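# Hang the shelf towel over the standing rail

## Task

Pick up the towel lying on the low shelf and drape it across the rail so that a sizeable share hangs down on both sides. The rail must still be upright at the end. The robot must not topple or finish leaning, or the task counts as failed. Finish by opening the gripper and backing the robot away from the towel and rail.

## Robot and tools

ROBOT. A LinearBot: an omnidirectional wheeled base with a column about 1.7 m high. A carriage rides the column (lift_m) and holds two identical six-joint arms, left and right, each ending in a two-finger gripper. Each arm base sits roughly 0.57 m + lift_m above the floor, and carriage parts reach about 0.15 m lower than that. A hand can reach 0.78 m from its shoulder but only about 0.38 m below its arm base. A hand is about 0.16 m long and 0.1 m wide (0.14 m opened). The parked arm pose is joints 1 to 6 = 0, 0.05, 0.05, 1.45, 0, 0, and with both parked the robot is about 0.85 m wide by 0.65 m long.

CAMERAS. carriage_camera is fixed, facing forward and tilted about 20 degrees down. left_wrist_camera and right_wrist_camera ride on the wrists and look out beyond the fingertips. Images are 896x504 pixels.

FRAMES AND UNITS. Lengths are in metres and angles in radians. Base frame: origin on the floor below the base centre, x forward, y to the left, z up. The readings left_hand and right_hand are in this frame: each is the point halfway between that hand's finger pads, with quat_wxyz giving its orientation (hand z runs along the fingers, hand y is the opening direction). base_odometry is given in the odometry frame, which is the base frame where the scene began. It counts wheel rotation only, so slip shows up as travel; heading is from -3.142 to 3.142, positive to the left.

move. One action per call, with optional keys:
- base: an object holding exactly one key, each an offset from where the base last reported itself, not a place. translate_m: straight drive, forward positive, -2 to 2 m. strafe_m: sideways, left positive, -2 to 2 m. rotate_rad: turn in place, counter-clockwise (left) positive, -6.3 to 6.3 rad.
- joints: one object for both arms and the lift together, one number per named key, each an absolute target. lift_m 0 to 1 m. For each arm (left_ and right_ prefixes, same ranges): joint1_rad -2.617 to 3.054 (swing about vertical, 0 ahead, positive left); joint2_rad 0 to 3.141 (shoulder: 0 upper arm pointing back level, 1.57 vertical, 3.14 forward level); joint3_rad 0 to 3.141 (elbow, 0 folded, 3.14 straight); joint4_rad -1.57 to 1.57 (wrist pitch, positive tips fingertips up); joint5_rad -1.57 to 1.57 (wrist yaw, positive swings fingertips to the right, the opposite sense to joint 1); joint6_rad -2.094 to 2.094 (roll about the finger axis, positive clockwise viewed from the forearm); gripper_m 0 to 0.093 (pad gap). Joints not named may keep pushing toward an earlier target.
- speeds: caps for this action only. translate_m and strafe_m 0.02 to 0.5 m/s, rotate_rad 0.05 to 1.57 rad/s, lift_m 0.08 to 0.25 m/s; the top value is the default.
- min_time_s: 0.1 to 8 s, the shortest duration for each arm and gripper motion in the action; it makes arm paths straighter.
- cameras: list from carriage_camera, left_wrist_camera, right_wrist_camera, all; omitted or null gives all, [] gives none.
An action may not exceed 15 s; base drives end at 14 s with time_out. A value outside its range gets the call refused and skips the rest of that reply's move, wait and finished_scene calls; an unknown key only makes that one call invalid.

wait: seconds 0 to 10, robot keeps its last command; returns state and images. zoom_image: camera name and region [x0, y0, x1, y1] in that camera's pixels, top-left origin, at most 504 by 504. read_manual: licence texts only. finished_scene: scene = the current scene number; irreversible, and the goal must hold with the robot gone.

RESULTS. The move line reads done, or the worst status of the motions. base_status and joint_status per motion: done (for the base, wheels turned the full amount even if slipping); off_target (stopped short, may still push); contact_stop or time_out (target dropped, holding where it halted); not_followed (a self-collision check blocked the arm's targets; grippers still act); limit_stop_at_motor_heat (resend the target). on_its_own lists uncommanded activity; held at is a target, not a reading. motor_effort is percent of maximum, bracket = peak during the action; a lift effort that keeps dropping as the lift lowers means a hand or load is resting on something. Joint torques wrap at ±28 N m for joints 1 to 3. A gripper clamped on something may read a few mm under its width and say off_target; shut on nothing it reads 0 to 0.002. To release, command a gap well above the reading. The pictures line gives image order; images can lag the state slightly.

CAUTIONS. Hand readings can be off, usually the real hand is lower, and loads make it sag. The base stops only for wheel pushes, not for arm contact; arms have no contact stop and spring back when freed. After being stopped by something, back off about 0.2 m the way you came. Never reverse under a table edge toward the column. Tipping risk rises with a high carriage, outstretched or loaded arms, pushing or pulling, and abrupt stops; only images reveal leaning. Keep the arms from striking or pressing on each other. Arms held out heat up; a MOTOR HOT line means park the arm to cool, and at 100 °C the arm goes limp for 30 to 60 s. Simulation continues while you think, holding the last command. Avoid drops, releasing moving objects, slams and hard shoves.

Each tool is called as name(argument=value, ...) on one line, values as JSON.

## Session

move()

Scene clock: 0.00 s.
Joint torques (N m): no reading
base_odometry: x=+0.000 y=+0.000 heading=+0.000
base_status: not commanded
joint_positions: lift_m=+0.300 left_joint1_rad=-0.008 left_joint2_rad=+0.036 left_joint3_rad=+0.049 left_joint4_rad=+1.462 left_joint5_rad=+0.046 left_joint6_rad=+0.033 left_gripper_m=+0.09396 right_joint1_rad=+0.002 right_joint2_rad=+0.046 right_joint3_rad=+0.038 right_joint4_rad=+1.456 right_joint5_rad=-0.001 right_joint6_rad=+0.034 right_gripper_m=+0.09396
joint_status: not commanded
motor_effort: lift_m=+23 drive_wheels=+1
left_hand: x=+0.2445 y=+0.2948 z=+1.3220 quat_wxyz=(+0.999, +0.024, +0.047, +0.011) (m; base frame)
right_hand: x=+0.2527 y=-0.3027 z=+1.3189 quat_wxyz=(+0.998, +0.001, +0.061, +0.018) (m; base frame)
pictures: carriage_camera, left_wrist_camera, right_wrist_camera

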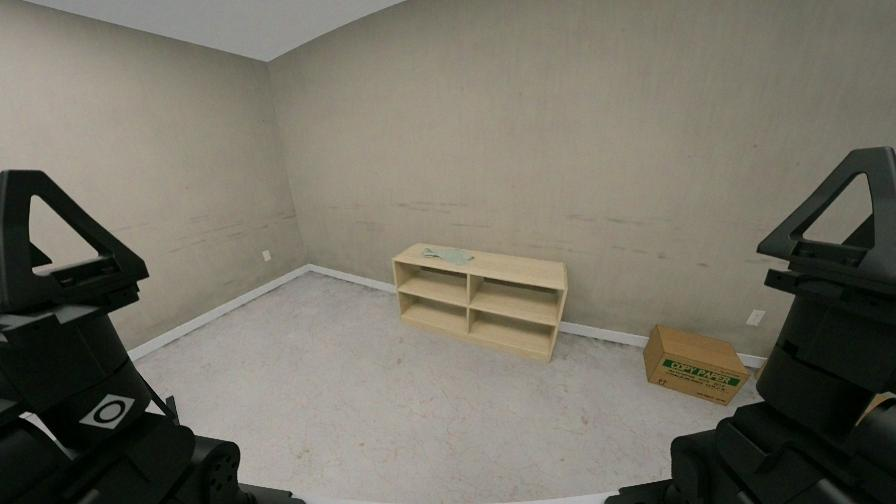

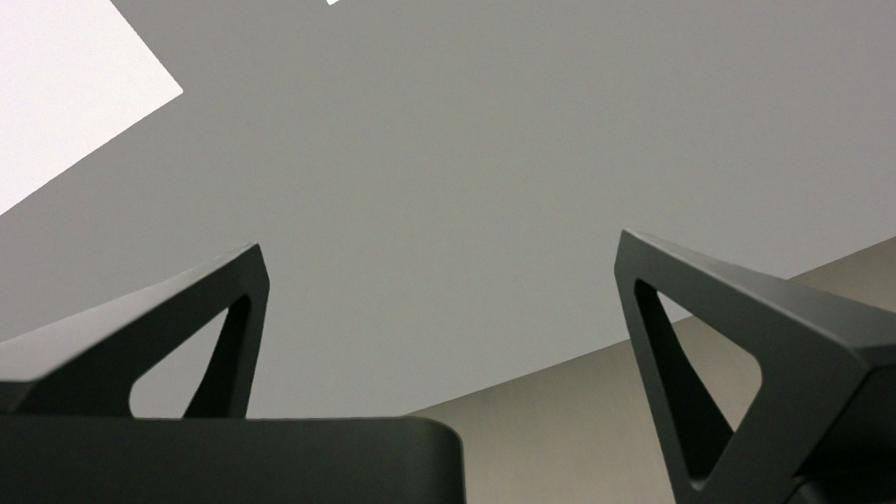

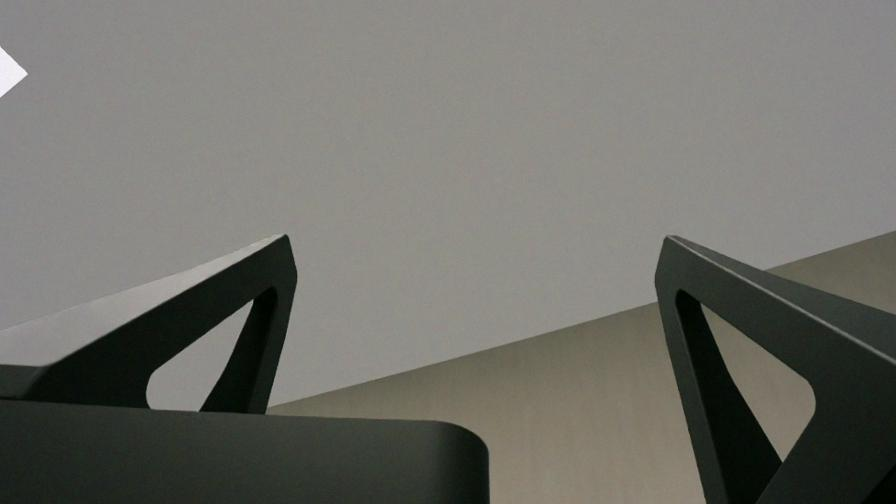

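zoom_image(camera="carriage_camera", region=[370, 220, 590, 380])

move(base={"rotate_rad": 1.5}, cameras=["carriage_camera"])

Scaled by 2.291 from the camera's 896x504 image, which has a finer 1280x720 frame.

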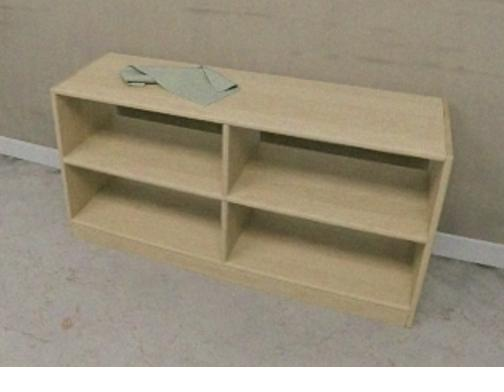

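Scene clock: 5.57 s.
Joint torques (N m): left_arm=[-0.38 3.92 5.71 -0.24 0 -0.1] | right_arm=[-0.23 3.82 5.98 -0.18 0.07 0.08]
move: done
base_odometry: x=+0.000 y=+0.000 heading=+1.499
base_status: done
joint_positions: lift_m=+0.300 left_joint1_rad=-0.008 left_joint2_rad=+0.036 left_joint3_rad=+0.049 left_joint4_rad=+1.462 left_joint5_rad=+0.046 left_joint6_rad=+0.033 left_gripper_m=+0.09396 right_joint1_rad=+0.002 right_joint2_rad=+0.046 right_joint3_rad=+0.038 right_joint4_rad=+1.456 right_joint5_rad=-0.001 right_joint6_rad=+0.034 right_gripper_m=+0.09396
joint_status: not commanded
motor_effort: lift_m=+23(23) drive_wheels=+7(14)
left_hand: x=+0.2445 y=+0.2948 z=+1.3220 quat_wxyz=(+0.999, +0.024, +0.047, +0.011) (m; base frame)
right_hand: x=+0.2527 y=-0.3027 z=+1.3189 quat_wxyz=(+0.998, +0.001, +0.061, +0.018) (m; base frame)
pictures: carriage_camera

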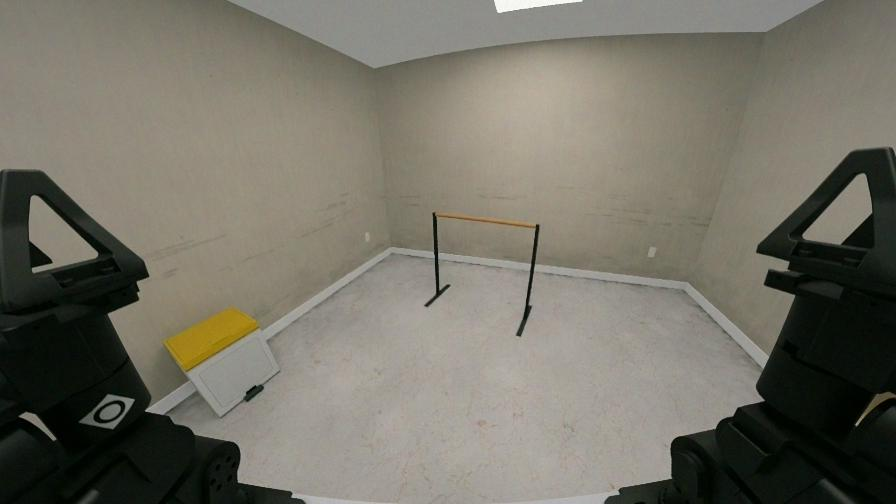

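move(base={"rotate_rad": -1.97}, cameras=[])

move(base={"strafe_m": 0.75}, joints={"lift_m": 0.45}, cameras=["carriage_camera"])

Scene clock: 54.70 s.
Joint torques (N m): left_arm=[-0.32 3.82 5.67 -0.24 0 -0.07] | right_arm=[-0.18 3.82 6.04 -0.16 0.07 0.07]
move: done
base_odometry: x=+0.000 y=+0.000 heading=-0.470
base_status: done
joint_positions: lift_m=+0.300 left_joint1_rad=-0.008 left_joint2_rad=+0.036 left_joint3_rad=+0.049 left_joint4_rad=+1.462 left_joint5_rad=+0.046 left_joint6_rad=+0.033 left_gripper_m=+0.09398 right_joint1_rad=+0.002 right_joint2_rad=+0.046 right_joint3_rad=+0.038 right_joint4_rad=+1.455 right_joint5_rad=-0.001 right_joint6_rad=+0.034 right_gripper_m=+0.09398
joint_status: not commanded
motor_effort: lift_m=+23(23) drive_wheels=+6(16)
left_hand: x=+0.2445 y=+0.2948 z=+1.3220 quat_wxyz=(+0.999, +0.024, +0.047, +0.011) (m; base frame)
right_hand: x=+0.2530 y=-0.3027 z=+1.3189 quat_wxyz=(+0.998, +0.001, +0.062, +0.018) (m; base frame)
pictures: none
No camera images: "cameras" was empty.

Scene clock: 58.57 s.
Joint torques (N m): left_arm=[-0.23 3.9 5.65 -0.22 0.02 -0.07] | right_arm=[-0.03 3.77 6.02 -0.16 0.05 0.07]
move: done
base_odometry: x=+0.341 y=+0.668 heading=-0.471
base_status: done
joint_positions: lift_m=+0.450 left_joint1_rad=-0.009 left_joint2_rad=+0.036 left_joint3_rad=+0.049 left_joint4_rad=+1.462 left_joint5_rad=+0.046 left_joint6_rad=+0.033 left_gripper_m=+0.09398 right_joint1_rad=+0.002 right_joint2_rad=+0.046 right_joint3_rad=+0.038 right_joint4_rad=+1.455 right_joint5_rad=-0.001 right_joint6_rad=+0.034 right_gripper_m=+0.09398
joint_status: all done
motor_effort: lift_m=+25(30) drive_wheels=-6(17)
left_hand: x=+0.2445 y=+0.2948 z=+1.4717 quat_wxyz=(+0.999, +0.024, +0.047, +0.011) (m; base frame)
right_hand: x=+0.2530 y=-0.3026 z=+1.4687 quat_wxyz=(+0.998, +0.000, +0.062, +0.018) (m; base frame)
pictures: carriage_camera
camera_calibration:
carriage_camera: T_world_to_cam=[[-0.00559344, -0.999683, -0.0245389, 0.0395264], [-0.377647, 0.0248338, -0.925616, 1.40722], [0.925933, 0.00408966, -0.377667, 0.408865], [0, 0, 0, 1]] pos_world=[0.153073, 0.00289509, 1.45793]

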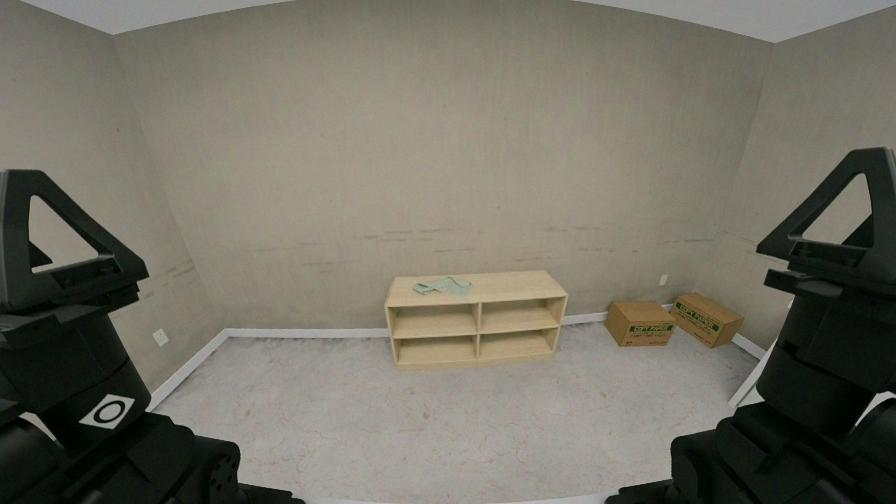

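zoom_image(camera="carriage_camera", region=[376, 260, 516, 320])

move(base={"rotate_rad": 0.045}, cameras=[])

move(base={"translate_m": 0.75}, cameras=["carriage_camera"])

Scaled by 3.600 from the camera's 896x504 image, which has a finer 1280x720 frame.

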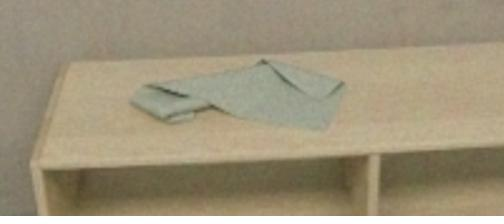

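Scene clock: 65.40 s.
Joint torques (N m): left_arm=[-0.24 3.86 5.64 -0.2 -0.01 -0.07] | right_arm=[-0.2 3.79 6 -0.18 0.07 0.06]
move: done
base_odometry: x=+0.341 y=+0.668 heading=-0.427
base_status: done
joint_positions: lift_m=+0.450 left_joint1_rad=-0.009 left_joint2_rad=+0.036 left_joint3_rad=+0.049 left_joint4_rad=+1.461 left_joint5_rad=+0.046 left_joint6_rad=+0.033 left_gripper_m=+0.09398 right_joint1_rad=+0.002 right_joint2_rad=+0.046 right_joint3_rad=+0.038 right_joint4_rad=+1.455 right_joint5_rad=-0.001 right_joint6_rad=+0.034 right_gripper_m=+0.09398
joint_status: not commanded
motor_effort: lift_m=+25(25) drive_wheels=-4(10)
left_hand: x=+0.2447 y=+0.2948 z=+1.4717 quat_wxyz=(+0.999, +0.024, +0.048, +0.011) (m; base frame)
right_hand: x=+0.2529 y=-0.3026 z=+1.4687 quat_wxyz=(+0.998, +0.000, +0.062, +0.018) (m; base frame)
pictures: none
No camera images: "cameras" was empty.

Scene clock: 69.13 s.
Joint torques (N m): left_arm=[-0.23 3.81 5.64 -0.22 -0.01 -0.1] | right_arm=[-0.2 3.86 6.17 -0.17 0.07 0.06]
move: done
base_odometry: x=+1.024 y=+0.359 heading=-0.426
base_status: done
joint_positions: lift_m=+0.450 left_joint1_rad=-0.009 left_joint2_rad=+0.036 left_joint3_rad=+0.049 left_joint4_rad=+1.461 left_joint5_rad=+0.046 left_joint6_rad=+0.033 left_gripper_m=+0.09398 right_joint1_rad=+0.002 right_joint2_rad=+0.046 right_joint3_rad=+0.038 right_joint4_rad=+1.454 right_joint5_rad=-0.001 right_joint6_rad=+0.034 right_gripper_m=+0.09398
joint_status: not commanded
motor_effort: lift_m=+25(25) drive_wheels=-4(13)
left_hand: x=+0.2448 y=+0.2948 z=+1.4717 quat_wxyz=(+0.999, +0.024, +0.048, +0.011) (m; base frame)
right_hand: x=+0.2530 y=-0.3026 z=+1.4687 quat_wxyz=(+0.998, +0.000, +0.062, +0.018) (m; base frame)
pictures: carriage_camera
camera_calibration:
carriage_camera: T_world_to_cam=[[-0.00559344, -0.999683, -0.0245389, 0.0395264], [-0.377647, 0.0248338, -0.925616, 1.40722], [0.925933, 0.00408966, -0.377667, 0.408865], [0, 0, 0, 1]] pos_world=[0.153073, 0.00289509, 1.45793]

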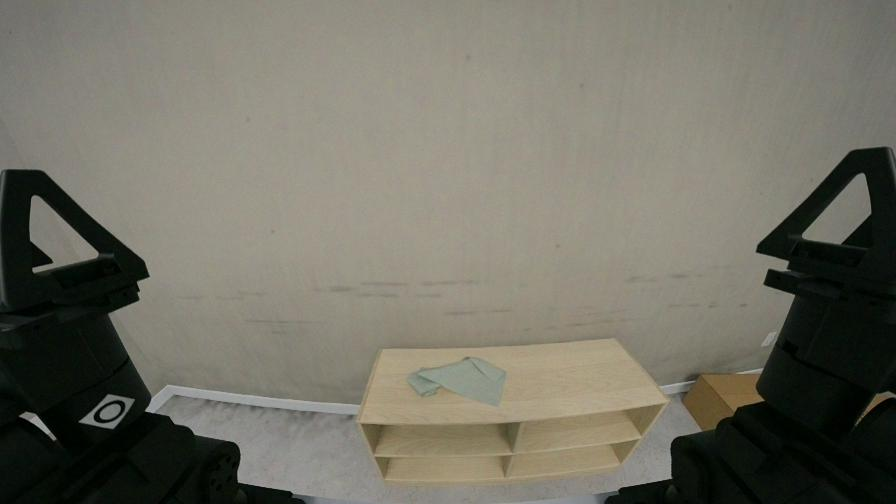

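zoom_image(camera="carriage_camera", region=[340, 330, 690, 500])

zoom_image(camera="carriage_camera", region=[390, 345, 520, 415])

Scaled by 1.440 from the camera's 896x504 image, which has a finer 1280x720 frame.

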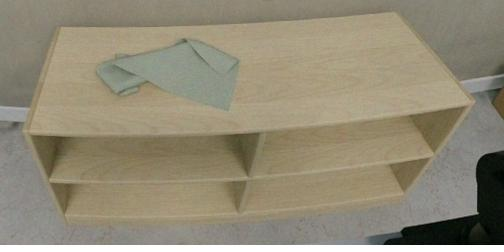

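Scaled by 3.877 from the camera's 896x504 image, which has a finer 1280x720 frame.

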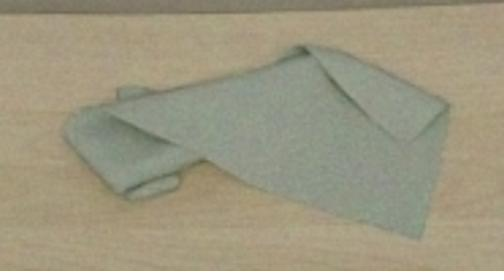

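move(joints={"right_joint1_rad": 0.18, "right_joint2_rad": 2.759, "right_joint3_rad": 1.49, "right_joint4_rad": -0.302, "right_joint5_rad": 0, "right_joint6_rad": -1.0, "right_gripper_m": 0.07}, min_time_s=3)

Scene clock: 115.90 s.
Joint torques (N m): left_arm=[-0.25 3.93 5.68 -0.22 0 -0.08] | right_arm=[0.42 -11.51 4.68 0.18 0.01 -0.07]
move: done
base_odometry: x=+1.024 y=+0.359 heading=-0.426
base_status: not commanded
joint_positions: lift_m=+0.450 left_joint1_rad=-0.009 left_joint2_rad=+0.036 left_joint3_rad=+0.049 left_joint4_rad=+1.461 left_joint5_rad=+0.046 left_joint6_rad=+0.033 left_gripper_m=+0.09398 right_joint1_rad=+0.173 right_joint2_rad=+2.736 right_joint3_rad=+1.477 right_joint4_rad=-0.284 right_joint5_rad=-0.001 right_joint6_rad=-0.985 right_gripper_m=+0.07013
joint_status: all done
motor_effort: lift_m=+25(25) drive_wheels=-3(4)
left_hand: x=+0.2448 y=+0.2948 z=+1.4717 quat_wxyz=(+0.999, +0.024, +0.048, +0.011) (m; base frame)
right_hand: x=+0.6164 y=-0.2334 z=+0.7979 quat_wxyz=(+0.013, -0.547, +0.837, -0.005) (m; base frame)
pictures: carriage_camera, left_wrist_camera, right_wrist_camera
camera_calibration:
carriage_camera: T_world_to_cam=[[-0.00559344, -0.999683, -0.0245389, 0.0395264], [-0.377647, 0.0248338, -0.925616, 1.40722], [0.925933, 0.00408966, -0.377667, 0.408865], [0, 0, 0, 1]] pos_world=[0.153073, 0.00289509, 1.45793]
left_wrist_camera: T_world_to_cam=[[0.040323, -0.996632, -0.0714018, 0.387684], [0.745612, 0.0775838, -0.661849, 0.770573], [0.665159, -0.0265503, 0.746229, -1.13238], [0, 0, 0, 1]] pos_world=[0.163033, 0.296529, 1.3827]
right_wrist_camera: T_world_to_cam=[[0.906923, -0.419655, -0.0371568, -0.617941], [-0.328656, -0.759919, 0.56081, -0.410271], [-0.263583, -0.4964, -0.82711, 0.833226], [0, 0, 0, 1]] pos_world=[0.645211, -0.157481, 0.896293]

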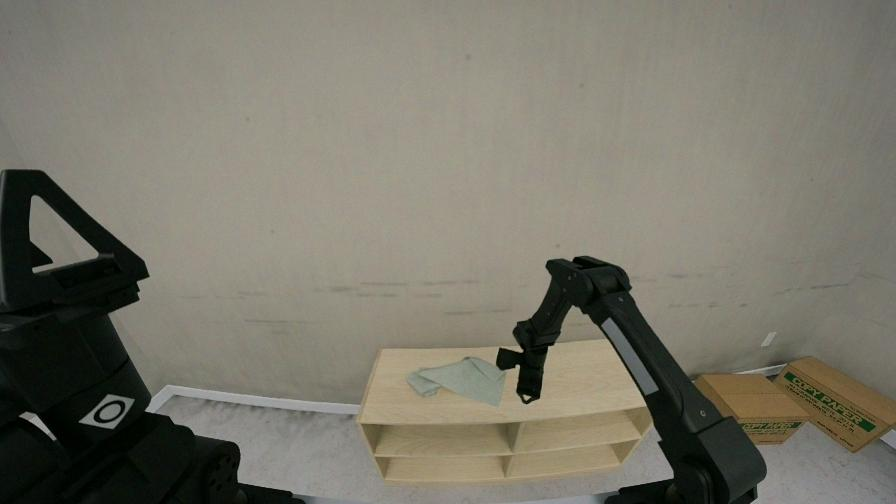

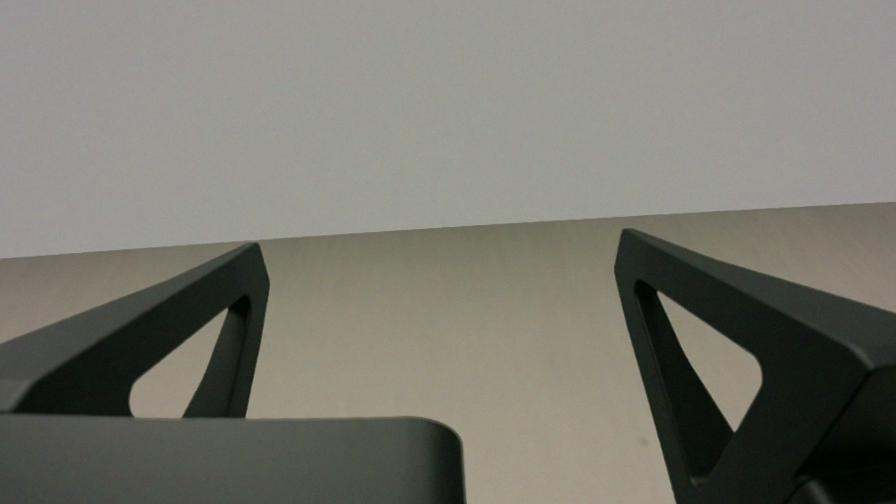

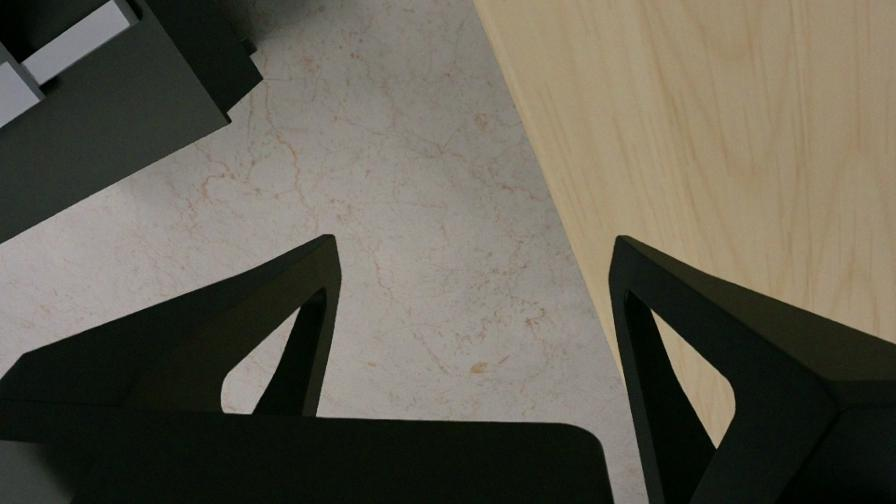

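move(base={"translate_m": 0.15}, speeds={"translate_m": 0.2}, cameras=[])

move(base={"strafe_m": 0.05}, joints={"lift_m": 0.36}, cameras=["carriage_camera", "right_wrist_camera"])

Scene clock: 125.40 s.
Joint torques (N m): left_arm=[-0.2 3.97 5.65 -0.2 0.01 -0.07] | right_arm=[0.16 -11.64 4.51 0.21 0 -0.07]
move: done
base_odometry: x=+1.161 y=+0.297 heading=-0.426
base_status: done
joint_positions: lift_m=+0.450 left_joint1_rad=-0.009 left_joint2_rad=+0.036 left_joint3_rad=+0.049 left_joint4_rad=+1.461 left_joint5_rad=+0.046 left_joint6_rad=+0.033 left_gripper_m=+0.09398 right_joint1_rad=+0.176 right_joint2_rad=+2.736 right_joint3_rad=+1.480 right_joint4_rad=-0.290 right_joint5_rad=-0.001 right_joint6_rad=-0.986 right_gripper_m=+0.07013
joint_status: not commanded
motor_effort: lift_m=+24(25) drive_wheels=-4(12)
left_hand: x=+0.2448 y=+0.2948 z=+1.4717 quat_wxyz=(+0.999, +0.024, +0.048, +0.011) (m; base frame)
right_hand: x=+0.6161 y=-0.2324 z=+0.7983 quat_wxyz=(+0.011, -0.549, +0.836, -0.004) (m; base frame)
pictures: none
No camera images: "cameras" was empty.

Scene clock: 126.57 s.
Joint torques (N m): left_arm=[-0.24 3.84 5.6 -0.2 -0.01 -0.07] | right_arm=[-0.23 -12.38 4.15 0.17 0.01 -0.07]
move: done
base_odometry: x=+1.182 y=+0.342 heading=-0.426
base_status: done
joint_positions: lift_m=+0.360 left_joint1_rad=-0.009 left_joint2_rad=+0.036 left_joint3_rad=+0.050 left_joint4_rad=+1.461 left_joint5_rad=+0.046 left_joint6_rad=+0.033 left_gripper_m=+0.09398 right_joint1_rad=+0.181 right_joint2_rad=+2.746 right_joint3_rad=+1.483 right_joint4_rad=-0.294 right_joint5_rad=-0.001 right_joint6_rad=-0.986 right_gripper_m=+0.07013
joint_status: all done
motor_effort: lift_m=+20(21) drive_wheels=-2(12)
left_hand: x=+0.2446 y=+0.2948 z=+1.3825 quat_wxyz=(+0.999, +0.024, +0.047, +0.011) (m; base frame)
right_hand: x=+0.6128 y=-0.2309 z=+0.7057 quat_wxyz=(+0.007, -0.551, +0.834, -0.002) (m; base frame)
pictures: carriage_camera, right_wrist_camera
camera_calibration:
carriage_camera: T_world_to_cam=[[-0.00559344, -0.999683, -0.0245389, 0.0373328], [-0.377647, 0.0248338, -0.925616, 1.32448], [0.925933, 0.00408966, -0.377667, 0.375105], [0, 0, 0, 1]] pos_world=[0.153073, 0.00289509, 1.36854]
right_wrist_camera: T_world_to_cam=[[0.91001, -0.411785, -0.0481037, -0.60948], [-0.314575, -0.761401, 0.566843, -0.371061], [-0.270044, -0.500701, -0.82242, 0.756893], [0, 0, 0, 1]] pos_world=[0.642301, -0.154524, 0.803499]

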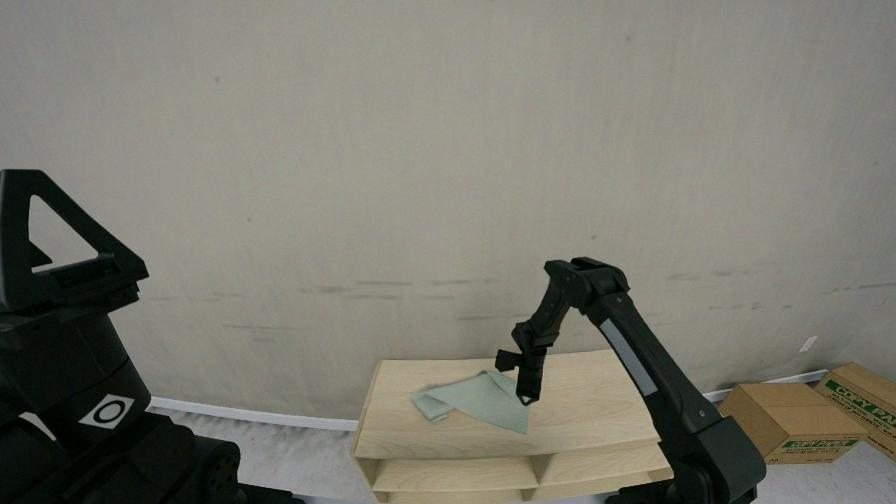

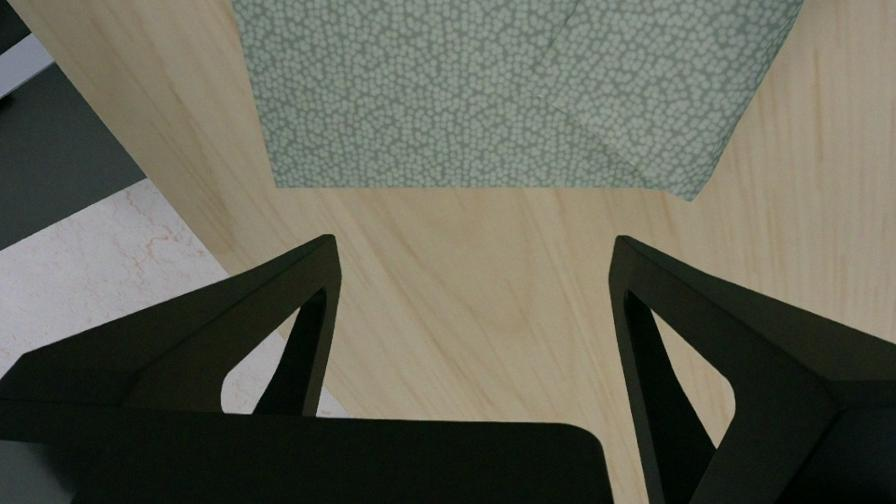

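move(joints={"right_joint1_rad": 0.212, "right_joint2_rad": 2.725, "right_joint3_rad": 1.355, "right_joint4_rad": -0.21, "right_joint5_rad": 0, "right_joint6_rad": -1.0}, min_time_s=1, cameras=[])

move(joints={"lift_m": 0.275}, speeds={"lift_m": 0.08}, cameras=["carriage_camera", "right_wrist_camera"])

Scene clock: 139.00 s.
Joint torques (N m): left_arm=[-0.32 3.88 5.63 -0.21 -0.01 -0.07] | right_arm=[0.39 -14.69 2.15 0.4 0.03 -0.09]
move: done
base_odometry: x=+1.181 y=+0.342 heading=-0.426
base_status: not commanded
joint_positions: lift_m=+0.360 left_joint1_rad=-0.009 left_joint2_rad=+0.036 left_joint3_rad=+0.050 left_joint4_rad=+1.461 left_joint5_rad=+0.046 left_joint6_rad=+0.033 left_gripper_m=+0.09398 right_joint1_rad=+0.206 right_joint2_rad=+2.746 right_joint3_rad=+1.362 right_joint4_rad=-0.225 right_joint5_rad=-0.001 right_joint6_rad=-0.987 right_gripper_m=+0.07013
joint_status: all done
motor_effort: lift_m=+20(20) drive_wheels=+3(3)
left_hand: x=+0.2446 y=+0.2948 z=+1.3825 quat_wxyz=(+0.999, +0.024, +0.047, +0.011) (m; base frame)
right_hand: x=+0.5718 y=-0.2294 z=+0.6915 quat_wxyz=(-0.018, -0.561, +0.827, +0.008) (m; base frame)
pictures: none
No camera images: "cameras" was empty.

Scene clock: 140.43 s.
Joint torques (N m): left_arm=[-0.23 3.85 5.64 -0.22 0.02 -0.08] | right_arm=[0.1 -8.83 2.76 1.05 -0.12 -0.09]
move: done
base_odometry: x=+1.181 y=+0.342 heading=-0.426
base_status: not commanded
joint_positions: lift_m=+0.276 left_joint1_rad=-0.009 left_joint2_rad=+0.036 left_joint3_rad=+0.050 left_joint4_rad=+1.461 left_joint5_rad=+0.046 left_joint6_rad=+0.033 left_gripper_m=+0.09398 right_joint1_rad=+0.209 right_joint2_rad=+2.679 right_joint3_rad=+1.359 right_joint4_rad=-0.298 right_joint5_rad=+0.010 right_joint6_rad=-0.987 right_gripper_m=+0.07007
joint_status: all done
motor_effort: lift_m=+17(18) drive_wheels=+3(3)
left_hand: x=+0.2446 y=+0.2948 z=+1.2979 quat_wxyz=(+0.999, +0.024, +0.047, +0.011) (m; base frame)
right_hand: x=+0.5774 y=-0.2291 z=+0.6303 quat_wxyz=(-0.023, -0.563, +0.826, +0.004) (m; base frame)
pictures: carriage_camera, right_wrist_camera
camera_calibration:
carriage_camera: T_world_to_cam=[[-0.00559344, -0.999683, -0.0245389, 0.0352565], [-0.377647, 0.0248338, -0.925616, 1.24616], [0.925933, 0.00408966, -0.377667, 0.34315], [0, 0, 0, 1]] pos_world=[0.153073, 0.00289509, 1.28393]
right_wrist_camera: T_world_to_cam=[[0.917439, -0.387408, -0.0906662, -0.551965], [-0.260001, -0.756238, 0.600419, -0.389619], [-0.301172, -0.527275, -0.794529, 0.680575], [0, 0, 0, 1]] pos_world=[0.610063, -0.14963, 0.724627]

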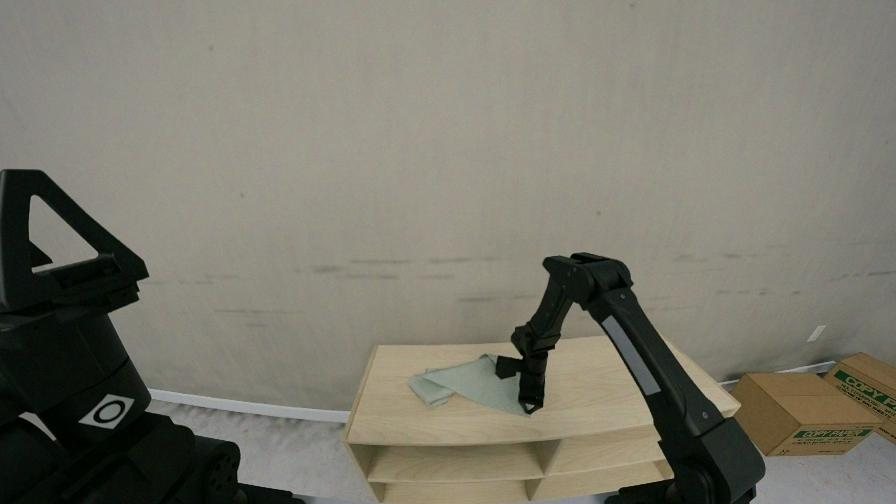

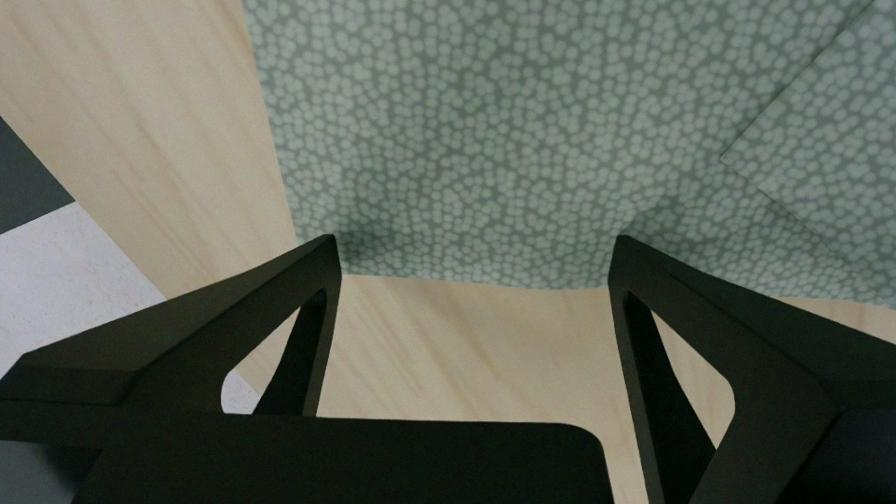

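move(joints={"lift_m": 0.32, "right_joint1_rad": 0.25, "right_joint2_rad": 2.725, "right_joint3_rad": 1.37, "right_joint4_rad": -0.23, "right_joint5_rad": 0, "right_joint6_rad": -1.0}, cameras=[])

move(joints={"lift_m": 0.3}, speeds={"lift_m": 0.08}, cameras=["right_wrist_camera"])

Scene clock: 152.17 s.
Joint torques (N m): left_arm=[-0.28 3.96 5.6 -0.2 0.01 -0.08] | right_arm=[-0.17 -11.84 3.48 0.34 -0.08 -0.07]
move: done
base_odometry: x=+1.181 y=+0.342 heading=-0.426
base_status: not commanded
joint_positions: lift_m=+0.320 left_joint1_rad=-0.009 left_joint2_rad=+0.036 left_joint3_rad=+0.050 left_joint4_rad=+1.461 left_joint5_rad=+0.046 left_joint6_rad=+0.033 left_gripper_m=+0.09398 right_joint1_rad=+0.250 right_joint2_rad=+2.712 right_joint3_rad=+1.364 right_joint4_rad=-0.243 right_joint5_rad=+0.007 right_joint6_rad=-0.987 right_gripper_m=+0.07007
joint_status: all done
motor_effort: lift_m=+24(30) drive_wheels=+3(3)
left_hand: x=+0.2446 y=+0.2948 z=+1.3419 quat_wxyz=(+0.999, +0.024, +0.047, +0.011) (m; base frame)
right_hand: x=+0.5774 y=-0.2132 z=+0.6629 quat_wxyz=(-0.011, -0.580, +0.815, +0.000) (m; base frame)
pictures: none
No camera images: "cameras" was empty.

Scene clock: 152.80 s.
Joint torques (N m): left_arm=[-0.21 3.97 5.6 -0.2 0 -0.09] | right_arm=[-0.21 -11.85 3.4 0.27 -0.08 -0.08]
move: done
base_odometry: x=+1.181 y=+0.342 heading=-0.426
base_status: not commanded
joint_positions: lift_m=+0.300 left_joint1_rad=-0.009 left_joint2_rad=+0.036 left_joint3_rad=+0.050 left_joint4_rad=+1.461 left_joint5_rad=+0.046 left_joint6_rad=+0.033 left_gripper_m=+0.09398 right_joint1_rad=+0.250 right_joint2_rad=+2.713 right_joint3_rad=+1.365 right_joint4_rad=-0.236 right_joint5_rad=+0.007 right_joint6_rad=-0.987 right_gripper_m=+0.07007
joint_status: all done
motor_effort: lift_m=+20(20) drive_wheels=+3(3)
left_hand: x=+0.2446 y=+0.2948 z=+1.3225 quat_wxyz=(+0.999, +0.024, +0.047, +0.011) (m; base frame)
right_hand: x=+0.5793 y=-0.2127 z=+0.6432 quat_wxyz=(-0.007, -0.580, +0.815, -0.001) (m; base frame)
pictures: right_wrist_camera
camera_calibration:
right_wrist_camera: T_world_to_cam=[[0.934877, -0.348867, -0.0655497, -0.564309], [-0.247383, -0.772751, 0.584514, -0.385027], [-0.254572, -0.530233, -0.808731, 0.681493], [0, 0, 0, 1]] pos_world=[0.605799, -0.133049, 0.739209]

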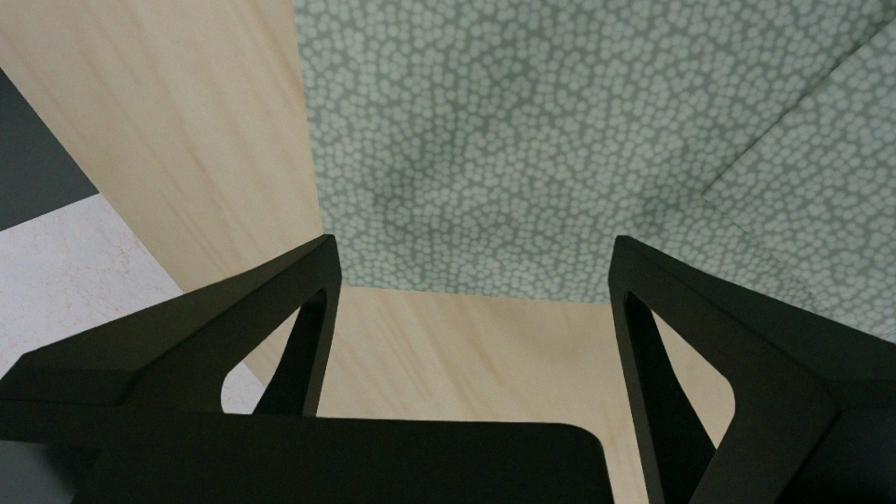

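move(joints={"lift_m": 0.3, "right_joint1_rad": 0.255, "right_joint2_rad": 2.725, "right_joint3_rad": 1.43, "right_joint4_rad": -0.29, "right_joint5_rad": 0, "right_joint6_rad": -1.0}, cameras=[])

move(joints={"lift_m": 0.28}, speeds={"lift_m": 0.08}, cameras=["right_wrist_camera"])

Scene clock: 160.80 s.
Joint torques (N m): left_arm=[-0.25 3.88 5.6 -0.2 0.01 -0.1] | right_arm=[0.32 -12.22 3.93 0.06 -0.08 -0.06]
move: done
base_odometry: x=+1.181 y=+0.342 heading=-0.426
base_status: not commanded
joint_positions: lift_m=+0.300 left_joint1_rad=-0.009 left_joint2_rad=+0.036 left_joint3_rad=+0.050 left_joint4_rad=+1.461 left_joint5_rad=+0.046 left_joint6_rad=+0.033 left_gripper_m=+0.09398 right_joint1_rad=+0.250 right_joint2_rad=+2.713 right_joint3_rad=+1.424 right_joint4_rad=-0.273 right_joint5_rad=+0.007 right_joint6_rad=-0.987 right_gripper_m=+0.07007
joint_status: all done
motor_effort: lift_m=+20(20) drive_wheels=+3(3)
left_hand: x=+0.2446 y=+0.2948 z=+1.3225 quat_wxyz=(+0.999, +0.024, +0.047, +0.011) (m; base frame)
right_hand: x=+0.5971 y=-0.2082 z=+0.6501 quat_wxyz=(+0.003, -0.580, +0.815, -0.005) (m; base frame)
pictures: none
No camera images: "cameras" was empty.

Scene clock: 161.43 s.
Joint torques (N m): left_arm=[-0.31 3.86 5.64 -0.21 -0.01 -0.08] | right_arm=[0.25 -12.14 3.69 0.21 -0.09 -0.08]
move: done
base_odometry: x=+1.181 y=+0.342 heading=-0.426
base_status: not commanded
joint_positions: lift_m=+0.280 left_joint1_rad=-0.009 left_joint2_rad=+0.036 left_joint3_rad=+0.050 left_joint4_rad=+1.461 left_joint5_rad=+0.046 left_joint6_rad=+0.033 left_gripper_m=+0.09398 right_joint1_rad=+0.250 right_joint2_rad=+2.712 right_joint3_rad=+1.427 right_joint4_rad=-0.282 right_joint5_rad=+0.008 right_joint6_rad=-0.987 right_gripper_m=+0.07007
joint_status: all done
motor_effort: lift_m=+19(19) drive_wheels=+3(3)
left_hand: x=+0.2446 y=+0.2948 z=+1.3026 quat_wxyz=(+0.999, +0.024, +0.047, +0.011) (m; base frame)
right_hand: x=+0.5969 y=-0.2085 z=+0.6311 quat_wxyz=(+0.000, -0.580, +0.815, -0.005) (m; base frame)
pictures: right_wrist_camera
camera_calibration:
right_wrist_camera: T_world_to_cam=[[0.935996, -0.348323, -0.0508199, -0.589871], [-0.256914, -0.77467, 0.577825, -0.36082], [-0.240639, -0.527786, -0.814577, 0.674354], [0, 0, 0, 1]] pos_world=[0.621692, -0.129068, 0.727827]

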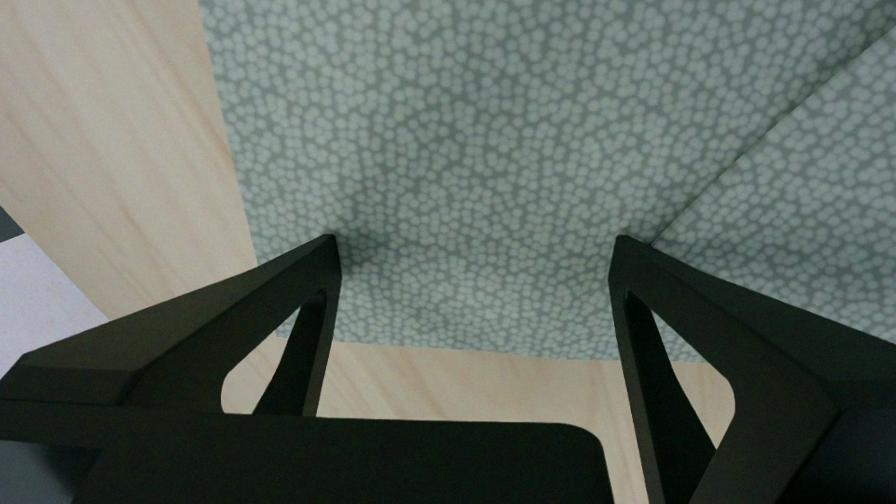

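move(joints={"lift_m": 0.268}, speeds={"lift_m": 0.08}, cameras=["right_wrist_camera"])

Scene clock: 164.67 s.
Joint torques (N m): left_arm=[-0.27 3.89 5.7 -0.22 0.02 -0.09] | right_arm=[0.2 -9.46 3.74 0.59 -0.16 -0.08]
move: done
base_odometry: x=+1.181 y=+0.342 heading=-0.426
base_status: not commanded
joint_positions: lift_m=+0.269 left_joint1_rad=-0.009 left_joint2_rad=+0.036 left_joint3_rad=+0.050 left_joint4_rad=+1.461 left_joint5_rad=+0.046 left_joint6_rad=+0.033 left_gripper_m=+0.09398 right_joint1_rad=+0.250 right_joint2_rad=+2.683 right_joint3_rad=+1.428 right_joint4_rad=-0.324 right_joint5_rad=+0.014 right_joint6_rad=-0.987 right_gripper_m=+0.07007
joint_status: all done
motor_effort: lift_m=+18(19) drive_wheels=+3(3)
left_hand: x=+0.2446 y=+0.2948 z=+1.2908 quat_wxyz=(+0.999, +0.024, +0.047, +0.011) (m; base frame)
right_hand: x=+0.5973 y=-0.2093 z=+0.6301 quat_wxyz=(-0.006, -0.580, +0.815, -0.005) (m; base frame)
pictures: right_wrist_camera
camera_calibration:
right_wrist_camera: T_world_to_cam=[[0.935575, -0.348438, -0.0573644, -0.586266], [-0.250598, -0.769566, 0.587341, -0.369473], [-0.248798, -0.535126, -0.807304, 0.671982], [0, 0, 0, 1]] pos_world=[0.623093, -0.129016, 0.72587]

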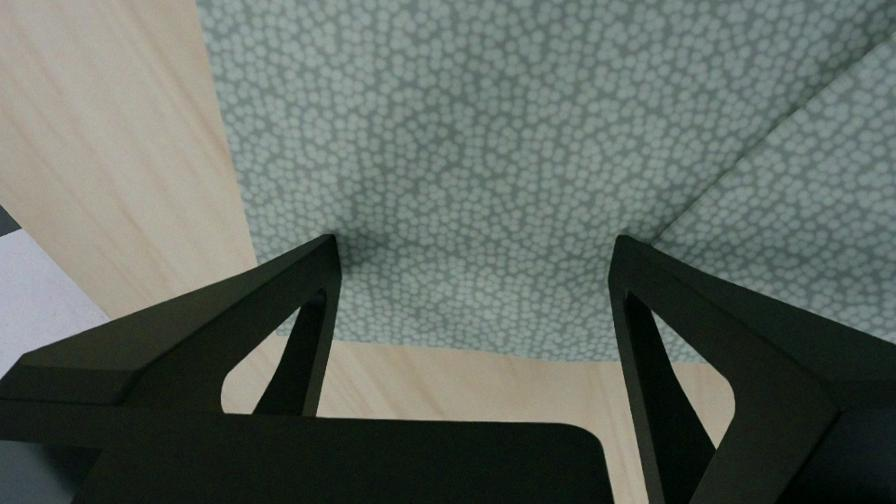

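move(joints={"right_gripper_m": 0.0}, min_time_s=2.5, cameras=["right_wrist_camera"])

Scene clock: 169.70 s.
Joint torques (N m): left_arm=[-0.2 3.93 5.61 -0.2 0.02 -0.08] | right_arm=[0.24 -9.62 3.4 0.42 -0.16 -0.06]
move: done
base_odometry: x=+1.181 y=+0.342 heading=-0.426
base_status: not commanded
joint_positions: lift_m=+0.269 left_joint1_rad=-0.009 left_joint2_rad=+0.036 left_joint3_rad=+0.050 left_joint4_rad=+1.461 left_joint5_rad=+0.046 left_joint6_rad=+0.033 left_gripper_m=+0.09398 right_joint1_rad=+0.250 right_joint2_rad=+2.683 right_joint3_rad=+1.433 right_joint4_rad=-0.304 right_joint5_rad=+0.014 right_joint6_rad=-0.987 right_gripper_m=+0.00299
joint_status: all done
motor_effort: lift_m=+18(18) drive_wheels=+3(4)
left_hand: x=+0.2446 y=+0.2948 z=+1.2908 quat_wxyz=(+0.999, +0.024, +0.047, +0.011) (m; base frame)
right_hand: x=+0.6041 y=-0.2074 z=+0.6308 quat_wxyz=(+0.005, -0.580, +0.815, -0.009) (m; base frame)
pictures: right_wrist_camera
camera_calibration:
right_wrist_camera: T_world_to_cam=[[0.936692, -0.348113, -0.0377572, -0.604856], [-0.264247, -0.773511, 0.576068, -0.352195], [-0.229742, -0.529621, -0.816529, 0.670612], [0, 0, 0, 1]] pos_world=[0.627565, -0.127815, 0.727625]

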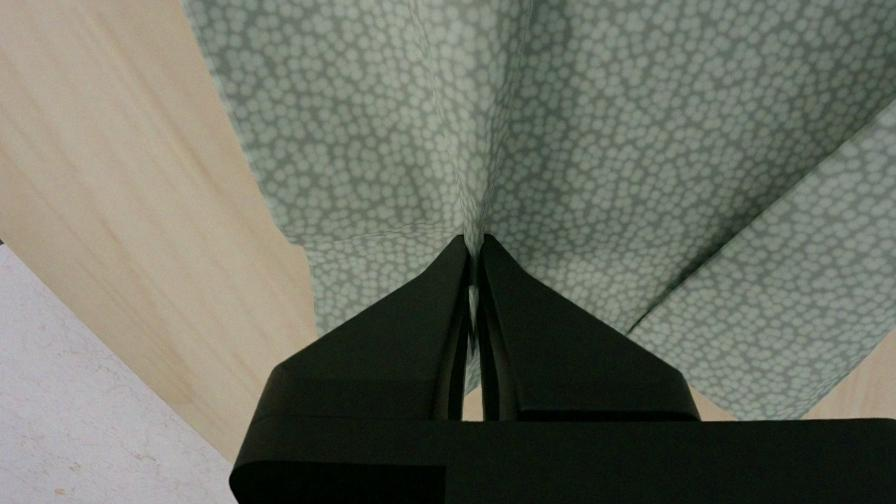

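move(joints={"lift_m": 0.55}, speeds={"lift_m": 0.12}, cameras=["carriage_camera", "right_wrist_camera"])

Scene clock: 174.07 s.
Joint torques (N m): left_arm=[-0.23 3.81 5.56 -0.21 0 -0.07] | right_arm=[0.23 -11.74 3.15 0.39 -0.1 -0.07]
move: done
base_odometry: x=+1.181 y=+0.342 heading=-0.426
base_status: not commanded
joint_positions: lift_m=+0.550 left_joint1_rad=-0.009 left_joint2_rad=+0.036 left_joint3_rad=+0.050 left_joint4_rad=+1.461 left_joint5_rad=+0.046 left_joint6_rad=+0.033 left_gripper_m=+0.09398 right_joint1_rad=+0.250 right_joint2_rad=+2.705 right_joint3_rad=+1.433 right_joint4_rad=-0.296 right_joint5_rad=+0.008 right_joint6_rad=-0.987 right_gripper_m=+0.00294
joint_status: all done
motor_effort: lift_m=+25(29) drive_wheels=+3(4)
left_hand: x=+0.2446 y=+0.2948 z=+1.5719 quat_wxyz=(+0.999, +0.024, +0.047, +0.011) (m; base frame)
right_hand: x=+0.5984 y=-0.2079 z=+0.9037 quat_wxyz=(+0.000, -0.580, +0.815, -0.004) (m; base frame)
pictures: carriage_camera, right_wrist_camera
camera_calibration:
carriage_camera: T_world_to_cam=[[-0.00559344, -0.999683, -0.0245389, 0.0419801], [-0.377647, 0.0248338, -0.925616, 1.49978], [0.925933, 0.00408966, -0.377667, 0.44663], [0, 0, 0, 1]] pos_world=[0.153073, 0.00289509, 1.55792]
right_wrist_camera: T_world_to_cam=[[0.936048, -0.347965, -0.0522894, -0.57584], [-0.255708, -0.774763, 0.578234, -0.518565], [-0.241717, -0.527884, -0.814193, 0.897323], [0, 0, 0, 1]] pos_world=[0.623311, -0.128455, 1.00034]

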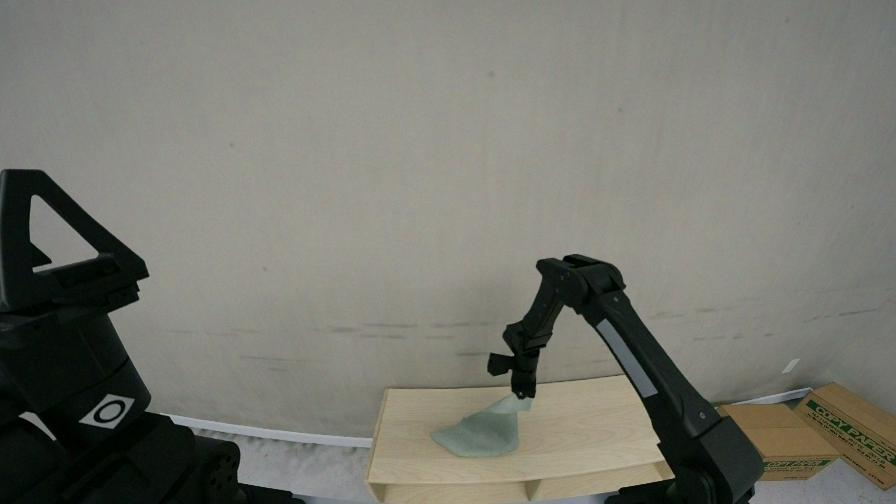

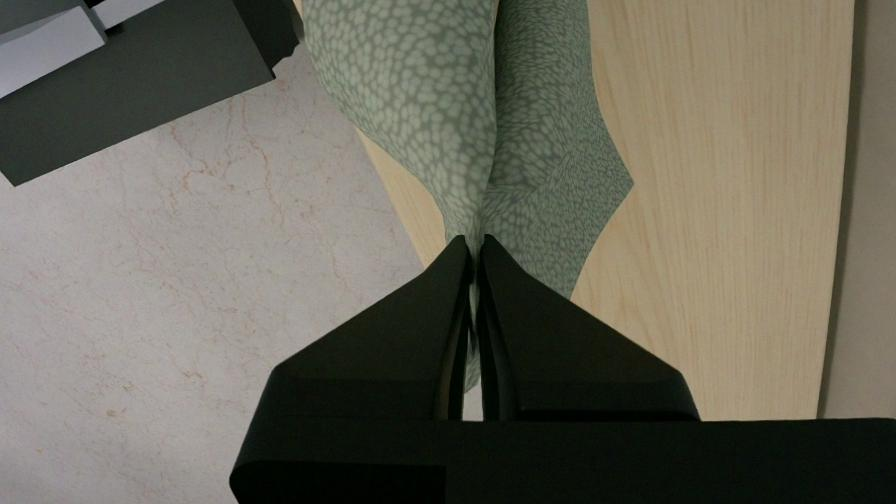

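move(joints={"lift_m": 0.8}, speeds={"lift_m": 0.12}, cameras=["carriage_camera", "right_wrist_camera"])

Scene clock: 178.67 s.
Joint torques (N m): left_arm=[-0.16 3.89 5.74 -0.21 0.01 -0.09] | right_arm=[0.25 -11.99 3.12 0.29 -0.09 -0.09]
move: done
base_odometry: x=+1.181 y=+0.342 heading=-0.426
base_status: not commanded
joint_positions: lift_m=+0.800 left_joint1_rad=-0.009 left_joint2_rad=+0.036 left_joint3_rad=+0.050 left_joint4_rad=+1.461 left_joint5_rad=+0.046 left_joint6_rad=+0.033 left_gripper_m=+0.09398 right_joint1_rad=+0.250 right_joint2_rad=+2.711 right_joint3_rad=+1.433 right_joint4_rad=-0.294 right_joint5_rad=+0.007 right_joint6_rad=-0.987 right_gripper_m=+0.00294
joint_status: all done
motor_effort: lift_m=+25(30) drive_wheels=+3(3)
left_hand: x=+0.2446 y=+0.2948 z=+1.8219 quat_wxyz=(+0.999, +0.024, +0.047, +0.011) (m; base frame)
right_hand: x=+0.5967 y=-0.2082 z=+1.1514 quat_wxyz=(-0.002, -0.580, +0.815, -0.003) (m; base frame)
pictures: carriage_camera, right_wrist_camera
camera_calibration:
carriage_camera: T_world_to_cam=[[-0.00559344, -0.999683, -0.0245389, 0.0481147], [-0.377647, 0.0248338, -0.925616, 1.73118], [0.925933, 0.00408966, -0.377667, 0.541045], [0, 0, 0, 1]] pos_world=[0.153073, 0.00289509, 1.80792]
right_wrist_camera: T_world_to_cam=[[0.935823, -0.348001, -0.0559504, -0.557128], [-0.253299, -0.774376, 0.579811, -0.665687], [-0.245102, -0.528428, -0.812828, 1.09879], [0, 0, 0, 1]] pos_world=[0.62207, -0.128742, 1.24793]

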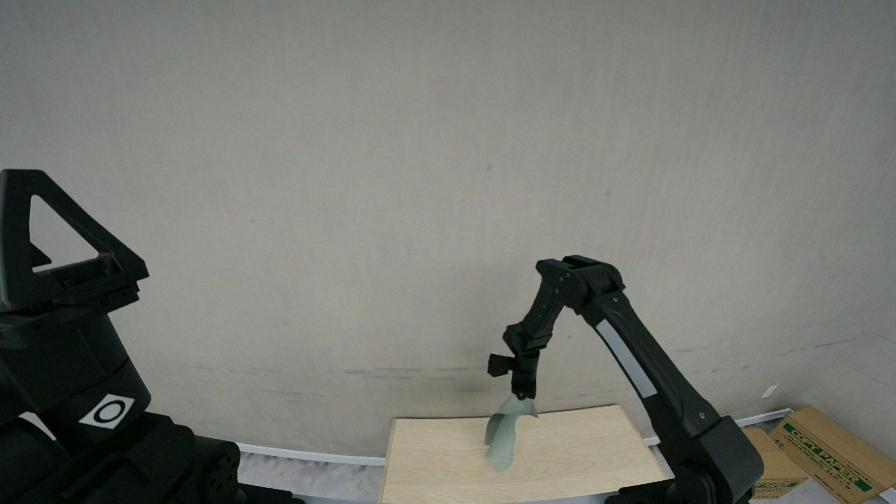

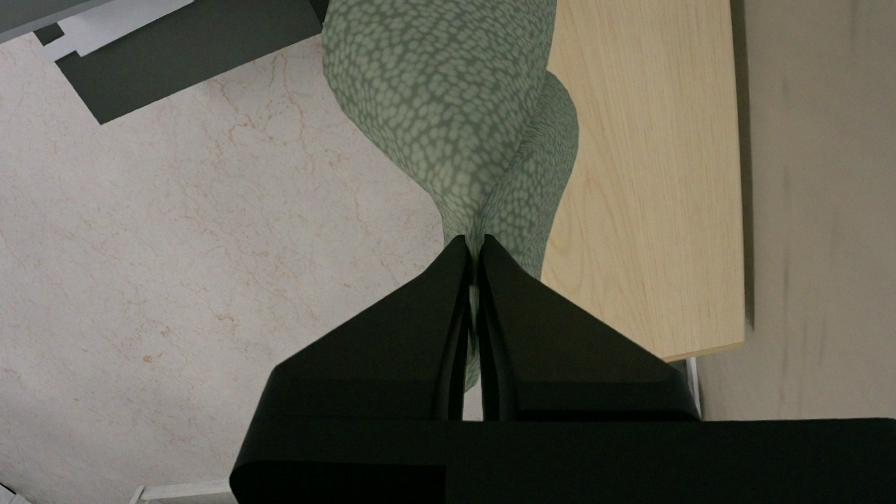

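zoom_image(camera="carriage_camera", region=[440, 360, 580, 500])

Scaled by 3.600 from the camera's 896x504 image, which has a finer 1280x720 frame.

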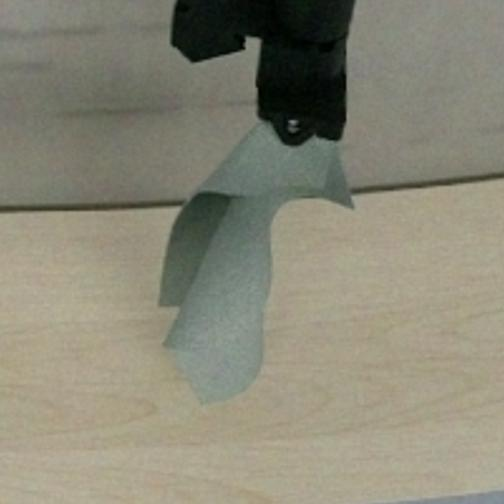

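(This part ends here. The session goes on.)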